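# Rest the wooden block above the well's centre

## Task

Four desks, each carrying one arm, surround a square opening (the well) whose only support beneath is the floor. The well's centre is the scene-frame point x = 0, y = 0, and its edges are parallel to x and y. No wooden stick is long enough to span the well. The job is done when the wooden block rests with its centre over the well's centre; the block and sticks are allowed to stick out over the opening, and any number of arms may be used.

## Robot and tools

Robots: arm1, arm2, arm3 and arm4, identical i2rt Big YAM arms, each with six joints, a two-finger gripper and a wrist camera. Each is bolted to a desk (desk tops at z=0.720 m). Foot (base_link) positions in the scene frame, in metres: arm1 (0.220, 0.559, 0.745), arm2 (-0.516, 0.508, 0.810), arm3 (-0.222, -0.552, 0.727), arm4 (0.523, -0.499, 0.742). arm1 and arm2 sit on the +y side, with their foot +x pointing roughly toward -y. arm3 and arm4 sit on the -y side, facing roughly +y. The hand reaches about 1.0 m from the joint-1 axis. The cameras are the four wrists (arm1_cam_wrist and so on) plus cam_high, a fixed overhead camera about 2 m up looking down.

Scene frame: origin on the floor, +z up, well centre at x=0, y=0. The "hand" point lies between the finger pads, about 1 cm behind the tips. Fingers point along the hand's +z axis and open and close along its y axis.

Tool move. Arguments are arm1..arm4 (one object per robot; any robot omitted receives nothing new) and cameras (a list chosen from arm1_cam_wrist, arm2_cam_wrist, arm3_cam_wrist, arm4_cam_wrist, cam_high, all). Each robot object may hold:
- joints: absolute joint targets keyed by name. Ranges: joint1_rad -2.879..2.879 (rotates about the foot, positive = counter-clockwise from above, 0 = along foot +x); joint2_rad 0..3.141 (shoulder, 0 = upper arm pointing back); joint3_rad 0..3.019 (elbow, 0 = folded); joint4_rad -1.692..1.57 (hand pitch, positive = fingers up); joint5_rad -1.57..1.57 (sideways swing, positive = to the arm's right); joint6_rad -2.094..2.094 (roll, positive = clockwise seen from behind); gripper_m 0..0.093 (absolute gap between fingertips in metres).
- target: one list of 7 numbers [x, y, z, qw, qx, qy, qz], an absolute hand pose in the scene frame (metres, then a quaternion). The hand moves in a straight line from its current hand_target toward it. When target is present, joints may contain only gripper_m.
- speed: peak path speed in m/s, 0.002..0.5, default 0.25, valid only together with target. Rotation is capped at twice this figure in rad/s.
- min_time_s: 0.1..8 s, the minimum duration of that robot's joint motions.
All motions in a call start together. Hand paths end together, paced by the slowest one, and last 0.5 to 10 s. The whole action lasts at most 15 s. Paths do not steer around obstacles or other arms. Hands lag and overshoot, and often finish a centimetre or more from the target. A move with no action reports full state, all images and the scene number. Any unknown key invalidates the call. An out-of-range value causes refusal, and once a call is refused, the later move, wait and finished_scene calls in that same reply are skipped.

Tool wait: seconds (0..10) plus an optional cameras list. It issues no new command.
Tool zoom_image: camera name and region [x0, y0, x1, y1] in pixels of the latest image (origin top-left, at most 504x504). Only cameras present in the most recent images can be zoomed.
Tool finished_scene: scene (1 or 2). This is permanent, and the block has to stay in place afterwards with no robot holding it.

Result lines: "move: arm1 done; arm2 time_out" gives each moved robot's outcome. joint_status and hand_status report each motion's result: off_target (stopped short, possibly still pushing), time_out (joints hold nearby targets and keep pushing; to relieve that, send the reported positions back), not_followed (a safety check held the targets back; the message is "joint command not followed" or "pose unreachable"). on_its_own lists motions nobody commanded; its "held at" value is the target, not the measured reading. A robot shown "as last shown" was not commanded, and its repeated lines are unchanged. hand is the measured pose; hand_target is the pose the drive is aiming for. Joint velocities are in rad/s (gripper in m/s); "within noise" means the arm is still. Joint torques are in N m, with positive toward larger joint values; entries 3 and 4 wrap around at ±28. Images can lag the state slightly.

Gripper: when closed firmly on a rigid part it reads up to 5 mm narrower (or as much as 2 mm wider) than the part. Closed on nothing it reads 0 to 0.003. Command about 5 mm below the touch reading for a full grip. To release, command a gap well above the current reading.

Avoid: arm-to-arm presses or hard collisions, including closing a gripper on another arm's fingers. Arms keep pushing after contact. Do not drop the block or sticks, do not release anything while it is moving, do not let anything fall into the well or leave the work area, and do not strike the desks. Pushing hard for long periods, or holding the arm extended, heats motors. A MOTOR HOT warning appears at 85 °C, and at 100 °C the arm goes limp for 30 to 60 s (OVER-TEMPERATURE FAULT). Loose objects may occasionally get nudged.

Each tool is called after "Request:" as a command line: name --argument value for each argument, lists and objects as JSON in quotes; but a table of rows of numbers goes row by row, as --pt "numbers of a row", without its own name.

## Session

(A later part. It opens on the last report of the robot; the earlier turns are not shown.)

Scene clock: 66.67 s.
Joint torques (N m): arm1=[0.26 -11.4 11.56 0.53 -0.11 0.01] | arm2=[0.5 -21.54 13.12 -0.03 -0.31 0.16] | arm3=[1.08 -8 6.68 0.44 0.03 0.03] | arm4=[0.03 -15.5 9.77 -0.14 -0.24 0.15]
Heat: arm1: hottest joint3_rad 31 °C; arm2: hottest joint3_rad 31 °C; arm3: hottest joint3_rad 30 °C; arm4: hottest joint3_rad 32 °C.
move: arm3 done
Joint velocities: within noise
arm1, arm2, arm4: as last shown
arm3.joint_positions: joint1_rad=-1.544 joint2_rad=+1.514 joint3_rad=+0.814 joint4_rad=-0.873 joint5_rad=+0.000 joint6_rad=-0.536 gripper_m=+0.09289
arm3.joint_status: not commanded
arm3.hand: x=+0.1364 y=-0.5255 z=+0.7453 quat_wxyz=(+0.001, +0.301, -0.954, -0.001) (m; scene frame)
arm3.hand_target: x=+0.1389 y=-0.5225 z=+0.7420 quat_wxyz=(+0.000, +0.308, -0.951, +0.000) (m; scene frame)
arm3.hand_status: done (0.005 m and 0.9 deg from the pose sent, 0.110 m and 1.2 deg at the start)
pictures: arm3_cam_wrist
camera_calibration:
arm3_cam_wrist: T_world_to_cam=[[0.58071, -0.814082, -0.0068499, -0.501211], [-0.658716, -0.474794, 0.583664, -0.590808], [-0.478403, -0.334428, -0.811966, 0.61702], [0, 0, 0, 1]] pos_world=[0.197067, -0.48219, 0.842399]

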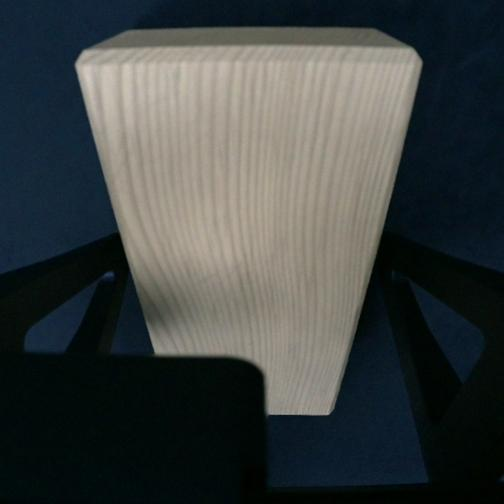

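Request:
move --arm3 '{"joints":{"gripper_m":0.055}}'

Request:
move --arm3 '{"target":[0.141,-0.522,0.96,0,-0.3082,0.9513,0],"speed":0.15}'

Request:
move --arm3 '{"joints":{"joint1_rad":-0.43,"joint6_rad":-0.40},"min_time_s":3}'

Request:
move --arm3 '{"target":[0.008,0.018,0.93,0,-0.7071,0.7071,0],"speed":0.15}' --cameras '["cam_high","arm3_cam_wrist"]'

Request:
zoom_image --camera "cam_high" --region '[190, 180, 310, 300]'

Scene clock: 67.47 s.
Joint torques (N m): arm1=[0.26 -11.4 11.56 0.51 -0.11 0.01] | arm2=[-1.03 -21.19 13.23 0.28 -0.23 0.18] | arm3=[0.97 -8 6.68 0.43 0.04 0.03] | arm4=[0.09 -15.33 9.78 -0.13 -0.24 0.15]
Heat: arm1: hottest joint3_rad 31 °C; arm2: hottest joint3_rad 31 °C; arm3: hottest joint3_rad 30 °C; arm4: hottest joint3_rad 32 °C.
move: arm3 off_target
Joint velocities: within noise
arm1, arm2, arm4: as last shown
arm3.joint_positions: joint1_rad=-1.543 joint2_rad=+1.514 joint3_rad=+0.814 joint4_rad=-0.873 joint5_rad=+0.000 joint6_rad=-0.536 gripper_m=+0.06921
arm3.joint_status: gripper_m off_target (ended at +0.06925, target +0.05500)
arm3.hand: x=+0.1365 y=-0.5252 z=+0.7453 quat_wxyz=(+0.000, +0.301, -0.954, -0.001) (m; scene frame)
arm3.hand_target: x=+0.1388 y=-0.5225 z=+0.7420 quat_wxyz=(+0.000, +0.308, -0.951, +0.000) (m; scene frame)
arm3.hand_status: not commanded
pictures: none

Scene clock: 69.70 s.
Joint torques (N m): arm1=[0.26 -11.4 11.55 0.51 -0.1 0.01] | arm2=[-0.44 -22.18 13.39 0.29 -0.29 0.23] | arm3=[1.14 -9.29 12.96 -0.39 0.03 0.05] | arm4=[0.03 -15.38 9.74 -0.18 -0.23 0.16]
Heat: arm1: hottest joint3_rad 31 °C; arm2: hottest joint3_rad 31 °C; arm3: hottest joint3_rad 30 °C; arm4: hottest joint3_rad 32 °C.
move: arm3 off_target
Joint velocities: within noise
arm1, arm2, arm4: as last shown
arm3.joint_positions: joint1_rad=-1.542 joint2_rad=+1.310 joint3_rad=+1.148 joint4_rad=-1.475 joint5_rad=+0.000 joint6_rad=-0.536 gripper_m=+0.06922
arm3.joint_status: not commanded
arm3.hand: x=+0.1269 y=-0.5260 z=+0.9318 quat_wxyz=(+0.032, +0.301, -0.953, -0.009) (m; scene frame)
arm3.hand_target: x=+0.1396 y=-0.5222 z=+0.9597 quat_wxyz=(+0.000, +0.308, -0.951, +0.000) (m; scene frame)
arm3.hand_status: off_target (0.032 m and 3.9 deg from the pose sent, 0.215 m and 0.8 deg at the start)
pictures: none

Scene clock: 73.13 s.
Joint torques (N m): arm1=[0.26 -11.34 11.58 0.51 -0.11 0.01] | arm2=[-0.62 -21.25 13.35 0.32 -0.24 0.24] | arm3=[0.32 -9.35 12.93 -0.47 0.03 0.19] | arm4=[0.09 -15.27 9.8 -0.13 -0.24 0.16]
Heat: arm1: hottest joint3_rad 32 °C; arm2: hottest joint3_rad 32 °C; arm3: hottest joint3_rad 30 °C; arm4: hottest joint3_rad 32 °C.
move: arm3 done
Joint velocities: within noise
arm1, arm2, arm4: as last shown
arm3.joint_positions: joint1_rad=-0.432 joint2_rad=+1.310 joint3_rad=+1.148 joint4_rad=-1.476 joint5_rad=+0.000 joint6_rad=-0.413 gripper_m=+0.06919
arm3.joint_status: all done
arm3.hand: x=-0.0908 y=-0.2278 z=+0.9323 quat_wxyz=(+0.030, +0.717, -0.696, +0.012) (m; scene frame)
arm3.hand_target: x=-0.0864 y=-0.2156 z=+0.9602 quat_wxyz=(-0.001, +0.714, -0.701, +0.000) (m; scene frame)
arm3.hand_status: not commanded
pictures: none

Scene clock: 75.80 s.
Joint torques (N m): arm1=[0.26 -11.46 11.56 0.51 -0.11 0.01] | arm2=[-0.79 -21.3 13.31 0.16 -0.28 0.17] | arm3=[0.21 -16.32 13.19 -0.44 -0.04 0.2] | arm4=[0.21 -15.27 9.74 -0.14 -0.24 0.16]
Heat: arm1: hottest joint3_rad 32 °C; arm2: hottest joint3_rad 32 °C; arm3: hottest joint3_rad 31 °C; arm4: hottest joint3_rad 32 °C.
move: arm3 off_target
Joint velocities: within noise
arm1, arm2, arm4: as last shown
arm3.joint_positions: joint1_rad=-0.432 joint2_rad=+1.969 joint3_rad=+1.905 joint4_rad=-1.555 joint5_rad=+0.000 joint6_rad=-0.396 gripper_m=+0.06919
arm3.joint_status: not commanded
arm3.hand: x=+0.0030 y=+0.0044 z=+0.9089 quat_wxyz=(+0.021, +0.711, -0.703, +0.009) (m; scene frame)
arm3.hand_target: x=+0.0075 y=+0.0168 z=+0.9301 quat_wxyz=(+0.000, +0.707, -0.707, +0.000) (m; scene frame)
arm3.hand_status: off_target (0.026 m and 2.7 deg from the pose sent, 0.265 m and 4.0 deg at the start)
pictures: arm3_cam_wrist, cam_high
camera_calibration:
arm3_cam_wrist: T_world_to_cam=[[0.999551, 0.0198322, -0.0224674, 0.0180185], [0.0294719, -0.786414, 0.616996, -0.553559], [-0.00543232, -0.617381, -0.786646, 0.83995], [0, 0, 0, 1]] pos_world=[0.00286696, 0.0828848, 1.00269]

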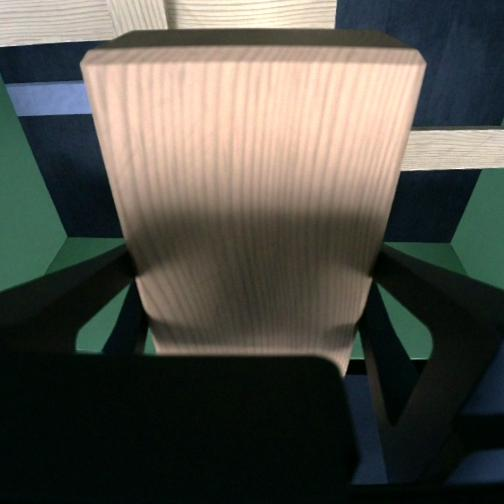

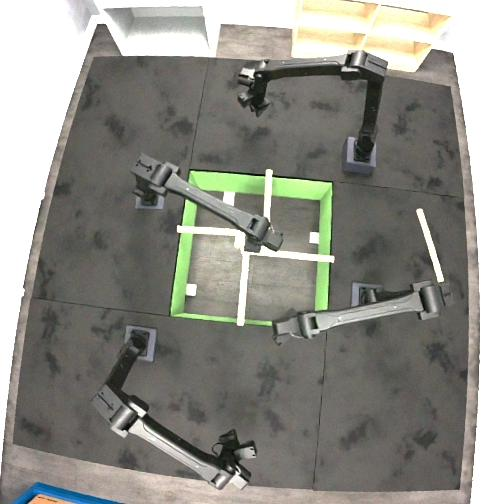

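Scaled by 4.200 from the camera's 504x504 image, which has a finer 720x720 frame.

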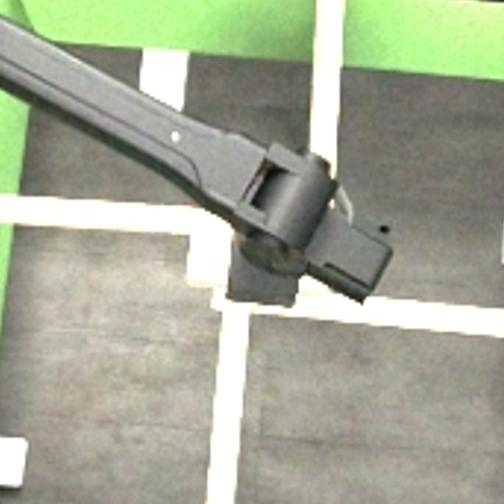

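Request:
move --arm3 '{"target":[-0.010,0.024,0.865,0,-0.7071,0.7071,0],"speed":0.08}' --cameras '["cam_high","arm3_cam_wrist"]'

Request:
zoom_image --camera "cam_high" --region '[190, 180, 310, 300]'

Scene clock: 77.63 s.
Joint torques (N m): arm1=[0.26 -11.4 11.56 0.51 -0.1 0.01] | arm2=[-0.73 -21.36 13.27 0.25 -0.28 0.15] | arm3=[0.5 -16.62 9.2 0.34 -0.03 0.21] | arm4=[0.09 -15.5 9.73 -0.13 -0.24 0.14]
Heat: arm1: hottest joint3_rad 32 °C; arm2: hottest joint3_rad 32 °C; arm3: hottest joint3_rad 31 °C; arm4: hottest joint3_rad 32 °C.
move: arm3 done
Joint velocities: within noise
arm1.joint_positions: joint1_rad=+0.296 joint2_rad=+1.387 joint3_rad=+1.076 joint4_rad=-1.135 joint5_rad=-0.076 joint6_rad=-0.480 gripper_m=+0.04013
arm1.joint_status: not commanded
arm1.hand: x=+0.3468 y=+0.1660 z=+0.9003 quat_wxyz=(-0.076, -0.388, -0.918, +0.023) (m; scene frame)
arm1.hand_target: x=+0.3528 y=+0.1508 z=+0.9248 quat_wxyz=(-0.093, -0.389, -0.915, +0.043) (m; scene frame)
arm1.hand_status: not commanded
arm2.joint_positions: joint1_rad=-0.201 joint2_rad=+1.843 joint3_rad=+1.448 joint4_rad=-1.083 joint5_rad=-0.174 joint6_rad=-0.987 gripper_m=+0.04011
arm2.joint_status: not commanded
arm2.hand: x=-0.6273 y=-0.0463 z=+0.8906 quat_wxyz=(-0.091, -0.400, -0.912, +0.027) (m; scene frame)
arm2.hand_target: x=-0.6298 y=-0.0591 z=+0.9096 quat_wxyz=(-0.094, -0.403, -0.909, +0.044) (m; scene frame)
arm2.hand_status: not commanded
arm3.joint_positions: joint1_rad=-0.405 joint2_rad=+1.990 joint3_rad=+1.811 joint4_rad=-1.415 joint5_rad=+0.000 joint6_rad=-0.365 gripper_m=+0.06919
arm3.joint_status: not commanded
arm3.hand: x=-0.0093 y=+0.0174 z=+0.8604 quat_wxyz=(+0.010, +0.710, -0.704, +0.005) (m; scene frame)
arm3.hand_target: x=-0.0100 y=+0.0239 z=+0.8652 quat_wxyz=(+0.000, +0.707, -0.707, +0.000) (m; scene frame)
arm3.hand_status: done (0.008 m and 1.3 deg from the pose sent, 0.050 m and 2.7 deg at the start)
arm4.joint_positions: joint1_rad=-0.605 joint2_rad=+1.832 joint3_rad=+1.608 joint4_rad=-1.267 joint5_rad=-0.161 joint6_rad=-0.976 gripper_m=+0.04010
arm4.joint_status: not commanded
arm4.hand: x=+0.8382 y=-0.0126 z=+0.8864 quat_wxyz=(-0.037, +0.819, -0.567, -0.081) (m; scene frame)
arm4.hand_target: x=+0.8422 y=-0.0028 z=+0.9062 quat_wxyz=(-0.055, +0.818, -0.567, -0.080) (m; scene frame)
arm4.hand_status: not commanded
pictures: arm3_cam_wrist, cam_high
camera_calibration:
arm3_cam_wrist: T_world_to_cam=[[0.99979, 0.0164264, -0.0122782, 0.0203161], [0.020508, -0.800129, 0.599478, -0.497859], [0.000023087, -0.599603, -0.800297, 0.821239], [0, 0, 0, 1]] pos_world=[-0.0101207, 0.0937327, 0.955941]

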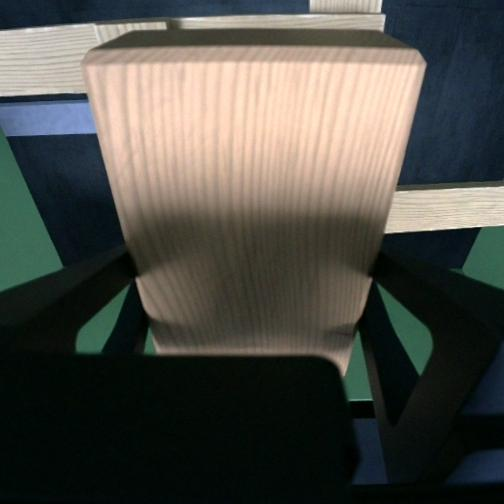

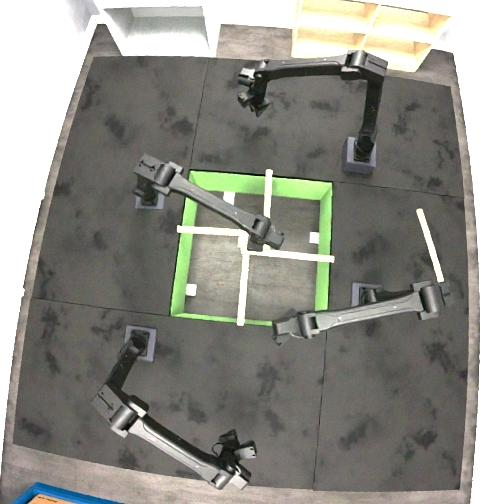

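Scaled by 4.200 from the camera's 504x504 image, which has a finer 720x720 frame.

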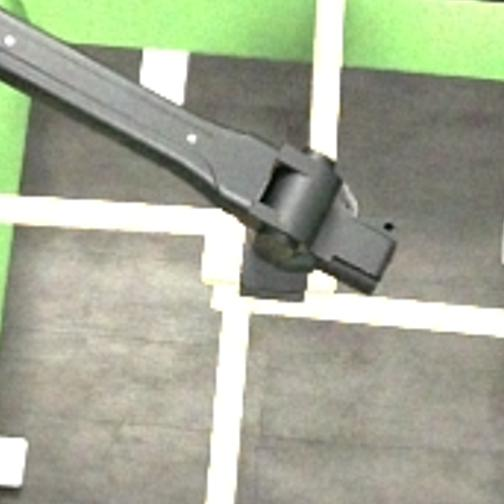

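Request:
move --arm3 '{"target":[-0.012,0.028,0.835,0,-0.7071,0.7071,0],"speed":0.05}' --cameras '["arm3_cam_wrist"]'

Request:
move --arm3 '{"target":[-0.012,0.028,0.823,0,-0.7071,0.7071,0],"speed":0.03}' --cameras '["arm3_cam_wrist"]'

Request:
move --arm3 '{"target":[-0.012,0.028,0.816,0,-0.7071,0.7071,0],"speed":0.03}' --cameras '["arm3_cam_wrist"]'

Scene clock: 79.13 s.
Joint torques (N m): arm1=[0.26 -11.4 11.56 0.51 -0.1 0.01] | arm2=[0.21 -21.01 13.35 0.06 -0.29 0.2] | arm3=[0.73 -16.85 8.95 0.35 -0.03 0.18] | arm4=[0.03 -15.44 9.72 -0.18 -0.25 0.15]
Heat: arm1: hottest joint3_rad 32 °C; arm2: hottest joint3_rad 32 °C; arm3: hottest joint3_rad 31 °C; arm4: hottest joint3_rad 32 °C.
move: arm3 done
Joint velocities: within noise
arm1, arm2, arm4: as last shown
arm3.joint_positions: joint1_rad=-0.403 joint2_rad=+2.015 joint3_rad=+1.771 joint4_rad=-1.349 joint5_rad=+0.000 joint6_rad=-0.360 gripper_m=+0.06919
arm3.joint_status: not commanded
arm3.hand: x=-0.0094 y=+0.0205 z=+0.8310 quat_wxyz=(+0.009, +0.709, -0.705, +0.004) (m; scene frame)
arm3.hand_target: x=-0.0120 y=+0.0279 z=+0.8350 quat_wxyz=(+0.000, +0.707, -0.707, +0.000) (m; scene frame)
arm3.hand_status: done (0.009 m and 1.2 deg from the pose sent, 0.028 m and 1.3 deg at the start)
pictures: arm3_cam_wrist
camera_calibration:
arm3_cam_wrist: T_world_to_cam=[[0.999847, 0.0130021, -0.0116663, 0.0194774], [0.0173991, -0.800785, 0.598699, -0.477139], [-0.00155788, -0.59881, -0.800889, 0.800046], [0, 0, 0, 1]] pos_world=[-0.00992622, 0.0967369, 0.926638]

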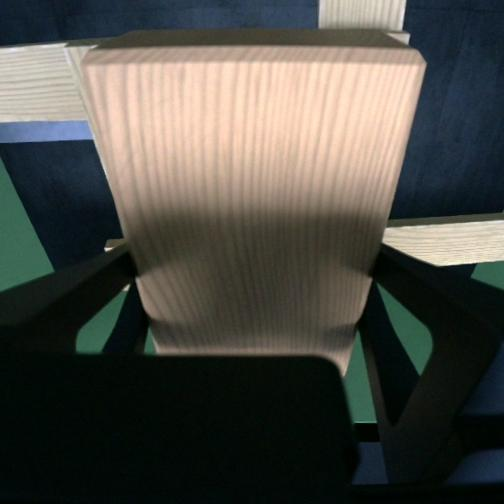

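Scene clock: 80.10 s.
Joint torques (N m): arm1=[0.26 -11.4 11.56 0.5 -0.1 0.01] | arm2=[-0.5 -21.19 13.27 0.27 -0.27 0.19] | arm3=[0.79 -16.5 8.85 0.4 -0.03 0.19] | arm4=[0.09 -15.44 9.77 -0.13 -0.24 0.17]
Heat: arm1: hottest joint3_rad 32 °C; arm2: hottest joint3_rad 32 °C; arm3: hottest joint3_rad 31 °C; arm4: hottest joint3_rad 32 °C.
move: arm3 done
Joint velocities: within noise
arm1, arm2, arm4: as last shown
arm3.joint_positions: joint1_rad=-0.403 joint2_rad=+2.019 joint3_rad=+1.753 joint4_rad=-1.322 joint5_rad=+0.000 joint6_rad=-0.360 gripper_m=+0.06919
arm3.joint_status: not commanded
arm3.hand: x=-0.0093 y=+0.0208 z=+0.8216 quat_wxyz=(+0.007, +0.709, -0.705, +0.003) (m; scene frame)
arm3.hand_target: x=-0.0120 y=+0.0278 z=+0.8231 quat_wxyz=(+0.000, +0.707, -0.707, +0.000) (m; scene frame)
arm3.hand_status: done (0.008 m and 0.9 deg from the pose sent, 0.011 m and 1.2 deg at the start)
pictures: arm3_cam_wrist
camera_calibration:
arm3_cam_wrist: T_world_to_cam=[[0.999865, 0.0130323, -0.00997058, 0.017909], [0.016407, -0.803338, 0.595297, -0.468318], [-0.00025169, -0.59538, -0.803444, 0.794781], [0, 0, 0, 1]] pos_world=[-0.0100229, 0.0967457, 0.917529]

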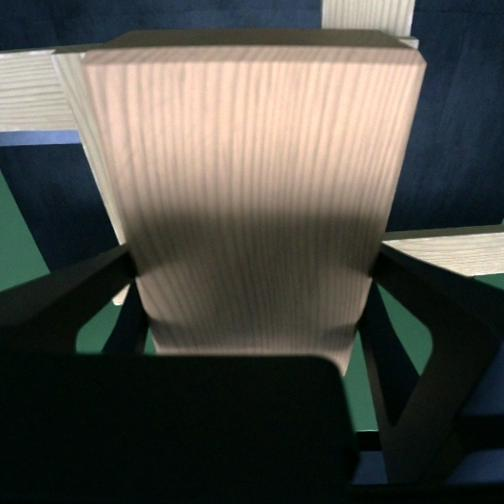

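Scene clock: 81.07 s.
Joint torques (N m): arm1=[0.26 -11.4 11.56 0.51 -0.1 0.01] | arm2=[-0.62 -21.3 13.2 0.16 -0.29 0.15] | arm3=[0.85 -16.38 8.81 0.34 -0.03 0.2] | arm4=[0.15 -15.21 9.77 -0.12 -0.25 0.16]
Heat: arm1: hottest joint3_rad 33 °C; arm2: hottest joint3_rad 32 °C; arm3: hottest joint3_rad 31 °C; arm4: hottest joint3_rad 32 °C.
move: arm3 done
Joint velocities: within noise
arm1, arm2, arm4: as last shown
arm3.joint_positions: joint1_rad=-0.403 joint2_rad=+2.024 joint3_rad=+1.743 joint4_rad=-1.306 joint5_rad=+0.000 joint6_rad=-0.359 gripper_m=+0.06919
arm3.joint_status: not commanded
arm3.hand: x=-0.0092 y=+0.0210 z=+0.8149 quat_wxyz=(+0.007, +0.709, -0.706, +0.003) (m; scene frame)
arm3.hand_target: x=-0.0120 y=+0.0280 z=+0.8162 quat_wxyz=(+0.000, +0.707, -0.707, +0.000) (m; scene frame)
arm3.hand_status: done (0.008 m and 0.9 deg from the pose sent, 0.009 m and 0.9 deg at the start)
pictures: arm3_cam_wrist
camera_calibration:
arm3_cam_wrist: T_world_to_cam=[[0.999872, 0.0126596, -0.00980168, 0.0176246], [0.0160067, -0.803772, 0.594722, -0.463747], [-0.000349386, -0.594803, -0.803871, 0.78987], [0, 0, 0, 1]] pos_world=[-0.00992327, 0.0968474, 0.910928]

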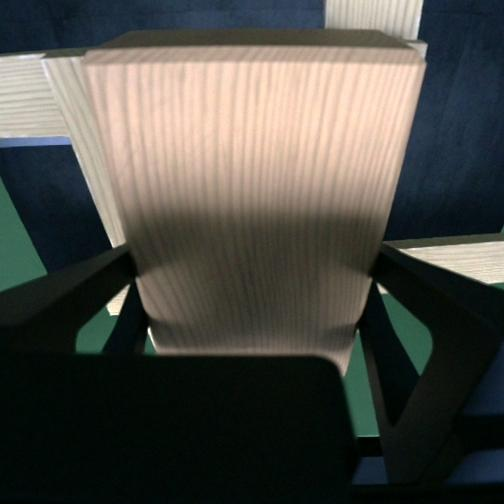

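Request:
move --arm3 '{"target":[-0.012,0.028,0.809,0,-0.7071,0.7071,0],"speed":0.03}' --cameras '["arm3_cam_wrist"]'

Request:
move --arm3 '{"target":[-0.012,0.028,0.803,0,-0.7071,0.7071,0],"speed":0.03}' --cameras '["arm3_cam_wrist"]'

Scene clock: 82.37 s.
Joint torques (N m): arm1=[0.26 -11.4 11.55 0.51 -0.1 0.01] | arm2=[-0.67 -21.77 13.11 0.34 -0.3 0.16] | arm3=[0.79 -16.26 8.61 0.43 -0.03 0.19] | arm4=[0.15 -15.27 9.77 -0.16 -0.25 0.16]
Heat: arm1: hottest joint3_rad 33 °C; arm2: hottest joint3_rad 33 °C; arm3: hottest joint3_rad 31 °C; arm4: hottest joint3_rad 32 °C.
move: arm3 done
Joint velocities: within noise
arm1, arm2, arm4: as last shown
arm3.joint_positions: joint1_rad=-0.403 joint2_rad=+2.028 joint3_rad=+1.734 joint4_rad=-1.293 joint5_rad=+0.000 joint6_rad=-0.359 gripper_m=+0.06919
arm3.joint_status: not commanded
arm3.hand: x=-0.0092 y=+0.0210 z=+0.8096 quat_wxyz=(+0.006, +0.708, -0.706, +0.003) (m; scene frame)
arm3.hand_target: x=-0.0120 y=+0.0278 z=+0.8089 quat_wxyz=(+0.000, +0.707, -0.707, +0.000) (m; scene frame)
arm3.hand_status: done (0.008 m and 0.8 deg from the pose sent, 0.009 m and 0.9 deg at the start)
pictures: arm3_cam_wrist
camera_calibration:
arm3_cam_wrist: T_world_to_cam=[[0.999881, 0.0122495, -0.00934738, 0.017203], [0.0154066, -0.804455, 0.593814, -0.459849], [-0.000245635, -0.593888, -0.804548, 0.786155], [0, 0, 0, 1]] pos_world=[-0.00992318, 0.09675, 0.905725]

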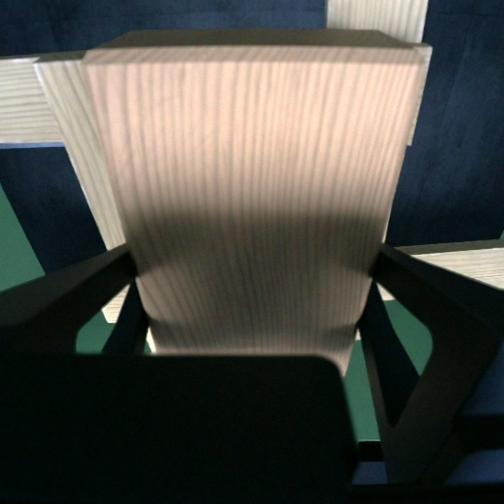

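Scene clock: 83.33 s.
Joint torques (N m): arm1=[0.26 -11.46 11.56 0.51 -0.11 0.02] | arm2=[-0.03 -21.89 13.39 0.31 -0.31 0.18] | arm3=[0.79 -16.03 8.17 0.65 -0.05 0.17] | arm4=[-0.03 -15.21 9.74 -0.16 -0.24 0.17]
Heat: arm1: hottest joint3_rad 33 °C; arm2: hottest joint3_rad 33 °C; arm3: hottest joint3_rad 31 °C; arm4: hottest joint3_rad 32 °C.
move: arm3 done
Joint velocities: within noise
arm1, arm2, arm4: as last shown
arm3.joint_positions: joint1_rad=-0.403 joint2_rad=+2.028 joint3_rad=+1.731 joint4_rad=-1.285 joint5_rad=+0.001 joint6_rad=-0.357 gripper_m=+0.06919
arm3.joint_status: not commanded
arm3.hand: x=-0.0088 y=+0.0220 z=+0.8086 quat_wxyz=(+0.004, +0.708, -0.707, +0.002) (m; scene frame)
arm3.hand_target: x=-0.0120 y=+0.0279 z=+0.8031 quat_wxyz=(+0.000, +0.707, -0.707, +0.000) (m; scene frame)
arm3.hand_status: done (0.009 m and 0.5 deg from the pose sent, 0.010 m and 0.8 deg at the start)
pictures: arm3_cam_wrist
camera_calibration:
arm3_cam_wrist: T_world_to_cam=[[0.999924, 0.0101007, -0.00704207, 0.0149135], [0.0123101, -0.807355, 0.589937, -0.455319], [0.000273297, -0.589979, -0.807419, 0.788191], [0, 0, 0, 1]] pos_world=[-0.00952275, 0.0972615, 0.905114]

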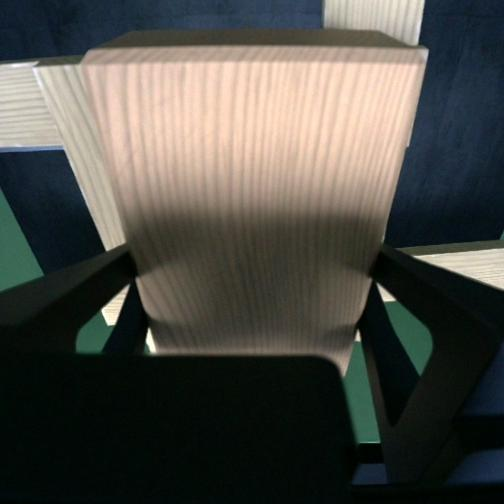

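Request:
move --arm3 '{"joints":{"gripper_m":0.076}}'

Request:
move --arm3 '{"joints":{"gripper_m":0.093}}' --cameras '["arm3_cam_wrist"]'

Scene clock: 84.10 s.
Joint torques (N m): arm1=[0.26 -11.34 11.55 0.51 -0.1 0.01] | arm2=[-0.03 -21.13 13.37 0.16 -0.29 0.16] | arm3=[0.73 -15.97 8.25 0.4 -0.05 0.17] | arm4=[0.21 -15.44 9.76 -0.16 -0.24 0.17]
Heat: arm1: hottest joint3_rad 33 °C; arm2: hottest joint3_rad 33 °C; arm3: hottest joint3_rad 31 °C; arm4: hottest joint3_rad 32 °C.
move: arm3 done
Joint velocities: within noise
arm1, arm2, arm4: as last shown
arm3.joint_positions: joint1_rad=-0.403 joint2_rad=+2.028 joint3_rad=+1.730 joint4_rad=-1.279 joint5_rad=+0.001 joint6_rad=-0.357 gripper_m=+0.07589
arm3.joint_status: all done
arm3.hand: x=-0.0086 y=+0.0232 z=+0.8083 quat_wxyz=(+0.001, +0.708, -0.706, +0.001) (m; scene frame)
arm3.hand_target: x=-0.0121 y=+0.0279 z=+0.8031 quat_wxyz=(+0.000, +0.707, -0.707, +0.000) (m; scene frame)
arm3.hand_status: not commanded
pictures: none

Scene clock: 84.63 s.
Joint torques (N m): arm1=[0.26 -11.4 11.56 0.51 -0.11 0.01] | arm2=[0.21 -20.95 13.29 0.13 -0.29 0.18] | arm3=[0.79 -15.97 8.25 0.42 -0.05 0.18] | arm4=[0.03 -15.27 9.77 -0.12 -0.22 0.16]
Heat: arm1: hottest joint3_rad 33 °C; arm2: hottest joint3_rad 33 °C; arm3: hottest joint3_rad 31 °C; arm4: hottest joint3_rad 32 °C.
move: arm3 done
Joint velocities: within noise
arm1, arm2, arm4: as last shown
arm3.joint_positions: joint1_rad=-0.403 joint2_rad=+2.028 joint3_rad=+1.730 joint4_rad=-1.279 joint5_rad=+0.001 joint6_rad=-0.357 gripper_m=+0.09279
arm3.joint_status: all done
arm3.hand: x=-0.0086 y=+0.0232 z=+0.8083 quat_wxyz=(+0.001, +0.708, -0.706, +0.001) (m; scene frame)
arm3.hand_target: x=-0.0121 y=+0.0279 z=+0.8031 quat_wxyz=(+0.000, +0.707, -0.707, +0.000) (m; scene frame)
arm3.hand_status: not commanded
pictures: arm3_cam_wrist
camera_calibration:
arm3_cam_wrist: T_world_to_cam=[[0.999932, 0.0104947, -0.00514733, 0.0131487], [0.0115205, -0.810289, 0.585917, -0.450879], [0.0019782, -0.585936, -0.810355, 0.79096], [0, 0, 0, 1]] pos_world=[-0.00951819, 0.0979717, 0.905203]

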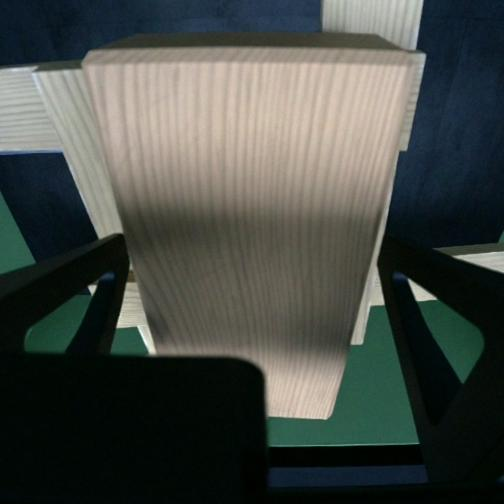

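Request:
move --arm3 '{"target":[-0.013,0.040,0.845,0,-0.7071,0.7071,0],"speed":0.05}' --cameras '["arm3_cam_wrist"]'

Scene clock: 86.43 s.
Joint torques (N m): arm1=[0.26 -11.4 11.56 0.51 -0.1 0.01] | arm2=[-0.44 -20.6 13.22 0.14 -0.29 0.24] | arm3=[0.79 -16.21 12.03 -0.34 -0.06 0.2] | arm4=[0.09 -15.38 9.8 -0.13 -0.23 0.16]
Heat: arm1: hottest joint3_rad 33 °C; arm2: hottest joint3_rad 33 °C; arm3: hottest joint3_rad 31 °C; arm4: hottest joint3_rad 32 °C.
move: arm3 off_target
Joint velocities: within noise
arm1.joint_positions: joint1_rad=+0.296 joint2_rad=+1.387 joint3_rad=+1.076 joint4_rad=-1.135 joint5_rad=-0.076 joint6_rad=-0.480 gripper_m=+0.04013
arm1.joint_status: not commanded
arm1.hand: x=+0.3468 y=+0.1660 z=+0.9003 quat_wxyz=(-0.076, -0.388, -0.918, +0.023) (m; scene frame)
arm1.hand_target: x=+0.3528 y=+0.1508 z=+0.9248 quat_wxyz=(-0.093, -0.389, -0.915, +0.043) (m; scene frame)
arm1.hand_status: not commanded
arm2.joint_positions: joint1_rad=-0.201 joint2_rad=+1.843 joint3_rad=+1.448 joint4_rad=-1.083 joint5_rad=-0.174 joint6_rad=-0.987 gripper_m=+0.04011
arm2.joint_status: not commanded
arm2.hand: x=-0.6273 y=-0.0463 z=+0.8906 quat_wxyz=(-0.091, -0.400, -0.912, +0.027) (m; scene frame)
arm2.hand_target: x=-0.6298 y=-0.0591 z=+0.9096 quat_wxyz=(-0.094, -0.403, -0.909, +0.044) (m; scene frame)
arm2.hand_status: not commanded
arm3.joint_positions: joint1_rad=-0.395 joint2_rad=+2.028 joint3_rad=+1.796 joint4_rad=-1.370 joint5_rad=+0.001 joint6_rad=-0.352 gripper_m=+0.09289
arm3.joint_status: not commanded
arm3.hand: x=-0.0131 y=+0.0251 z=+0.8328 quat_wxyz=(+0.013, +0.709, -0.705, +0.006) (m; scene frame)
arm3.hand_target: x=-0.0132 y=+0.0392 z=+0.8450 quat_wxyz=(+0.000, +0.707, -0.707, +0.000) (m; scene frame)
arm3.hand_status: off_target (0.019 m and 1.7 deg from the pose sent, 0.041 m and 0.2 deg at the start)
arm4.joint_positions: joint1_rad=-0.605 joint2_rad=+1.832 joint3_rad=+1.608 joint4_rad=-1.267 joint5_rad=-0.161 joint6_rad=-0.976 gripper_m=+0.04010
arm4.joint_status: not commanded
arm4.hand: x=+0.8382 y=-0.0126 z=+0.8864 quat_wxyz=(-0.037, +0.819, -0.567, -0.081) (m; scene frame)
arm4.hand_target: x=+0.8422 y=-0.0028 z=+0.9062 quat_wxyz=(-0.055, +0.818, -0.567, -0.080) (m; scene frame)
arm4.hand_status: not commanded
pictures: arm3_cam_wrist
camera_calibration:
arm3_cam_wrist: T_world_to_cam=[[0.999813, 0.0132784, -0.0140751, 0.0252286], [0.019089, -0.795933, 0.605084, -0.479752], [-0.0031683, -0.60524, -0.796037, 0.800353], [0, 0, 0, 1]] pos_world=[-0.0135302, 0.10222, 0.927756]

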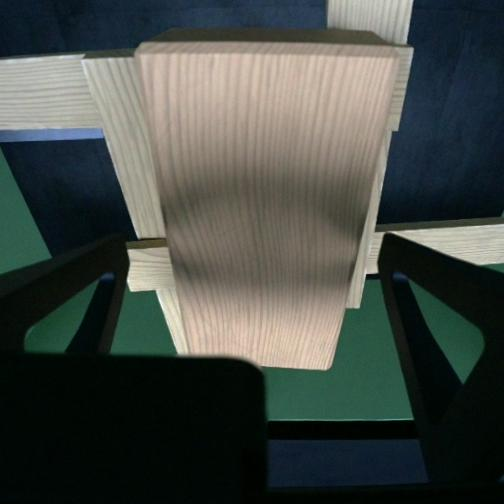

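Clear. Withdraw.

Request:
move --arm3 '{"target":[-0.014,0.036,0.91,0,-0.7071,0.7071,0],"speed":0.1}'

Request:
move --arm3 '{"target":[-0.06,-0.12,0.97,0,-0.7071,0.7071,0],"speed":0.15}'

Request:
move --arm3 '{"joints":{"joint1_rad":0.6},"min_time_s":2.5}' --cameras '["cam_high"]'

Request:
zoom_image --camera "cam_high" --region '[150, 150, 350, 350]'

Request:
zoom_image --camera "cam_high" --region '[215, 205, 295, 285]'

Scene clock: 89.03 s.
Joint torques (N m): arm1=[0.26 -11.4 11.56 0.51 -0.1 0.01] | arm2=[-0.09 -21.19 13.39 0.29 -0.27 0.2] | arm3=[0.73 -18.55 12.22 -0.34 -0.07 0.19] | arm4=[0.09 -15.44 9.78 -0.14 -0.23 0.17]
Heat: arm1: hottest joint3_rad 33 °C; arm2: hottest joint3_rad 33 °C; arm3: hottest joint3_rad 31 °C; arm4: hottest joint3_rad 33 °C.
move: arm3 off_target
Joint velocities: within noise
arm1, arm2, arm4: as last shown
arm3.joint_positions: joint1_rad=-0.395 joint2_rad=+2.024 joint3_rad=+1.909 joint4_rad=-1.520 joint5_rad=+0.001 joint6_rad=-0.352 gripper_m=+0.09289
arm3.joint_status: not commanded
arm3.hand: x=-0.0137 y=+0.0234 z=+0.8776 quat_wxyz=(+0.028, +0.709, -0.705, +0.013) (m; scene frame)
arm3.hand_target: x=-0.0144 y=+0.0346 z=+0.9100 quat_wxyz=(+0.000, +0.707, -0.707, +0.000) (m; scene frame)
arm3.hand_status: off_target (0.035 m and 3.6 deg from the pose sent, 0.078 m and 1.7 deg at the start)
pictures: none

Scene clock: 91.03 s.
Joint torques (N m): arm1=[0.26 -11.4 11.56 0.53 -0.1 0.01] | arm2=[0.21 -22.18 13.11 0.29 -0.3 0.18] | arm3=[-0.5 -12.4 8.61 -0.35 -0.04 0.04] | arm4=[0.21 -15.33 9.74 -0.13 -0.24 0.15]
Heat: arm1: hottest joint3_rad 33 °C; arm2: hottest joint3_rad 33 °C; arm3: hottest joint3_rad 31 °C; arm4: hottest joint3_rad 33 °C.
move: arm3 done
Joint velocities: within noise
arm1, arm2, arm4: as last shown
arm3.joint_positions: joint1_rad=-0.398 joint2_rad=+1.560 joint3_rad=+1.492 joint4_rad=-1.509 joint5_rad=+0.001 joint6_rad=-0.352 gripper_m=+0.09289
arm3.joint_status: not commanded
arm3.hand: x=-0.0624 y=-0.1156 z=+0.9634 quat_wxyz=(+0.002, +0.708, -0.706, +0.001) (m; scene frame)
arm3.hand_target: x=-0.0600 y=-0.1200 z=+0.9699 quat_wxyz=(+0.000, +0.707, -0.707, +0.000) (m; scene frame)
arm3.hand_status: done (0.008 m and 0.3 deg from the pose sent, 0.177 m and 3.6 deg at the start)
pictures: none

Scene clock: 94.00 s.
Joint torques (N m): arm1=[0.26 -11.4 11.56 0.51 -0.1 0.01] | arm2=[-0.32 -21.77 13.2 0.23 -0.25 0.2] | arm3=[-0.09 -12.45 8.59 -0.38 -0.03 0.04] | arm4=[0.26 -15.33 9.76 -0.12 -0.23 0.17]
Heat: arm1: hottest joint3_rad 34 °C; arm2: hottest joint3_rad 34 °C; arm3: hottest joint3_rad 31 °C; arm4: hottest joint3_rad 33 °C.
move: arm3 done
Joint velocities: within noise
arm1, arm2, arm4: as last shown
arm3.joint_positions: joint1_rad=+0.604 joint2_rad=+1.560 joint3_rad=+1.492 joint4_rad=-1.509 joint5_rad=+0.000 joint6_rad=-0.352 gripper_m=+0.09289
arm3.joint_status: all done
arm3.hand: x=-0.5043 y=-0.1823 z=+0.9631 quat_wxyz=(+0.001, +0.960, -0.280, +0.003) (m; scene frame)
arm3.hand_target: x=-0.5009 y=-0.1839 z=+0.9697 quat_wxyz=(-0.001, +0.960, -0.279, +0.001) (m; scene frame)
arm3.hand_status: not commanded
pictures: cam_high

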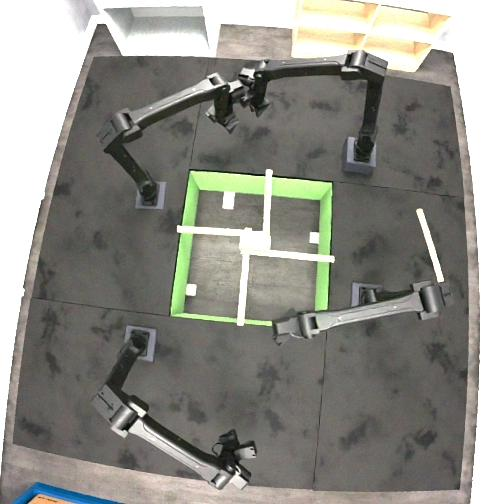

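Scaled by 2.520 from the camera's 504x504 image, which has a finer 720x720 frame.

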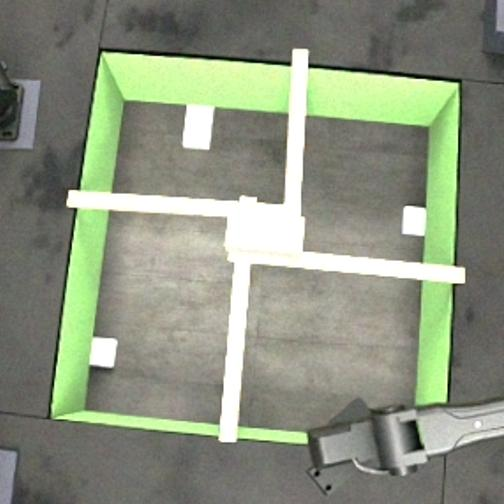

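Scaled by 6.300 from the camera's 504x504 image, which has a finer 720x720 frame.

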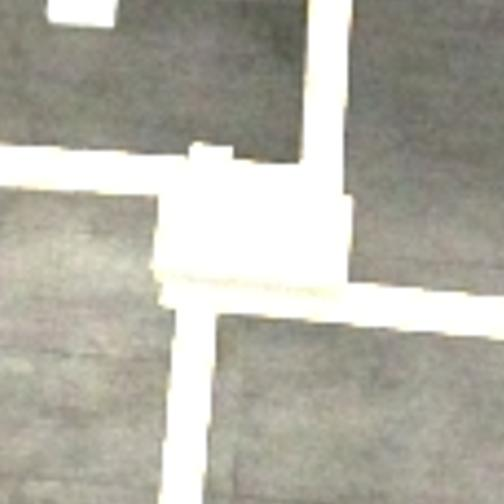

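Request:
finished_scene --scene 2

The scene is finished: the task was done.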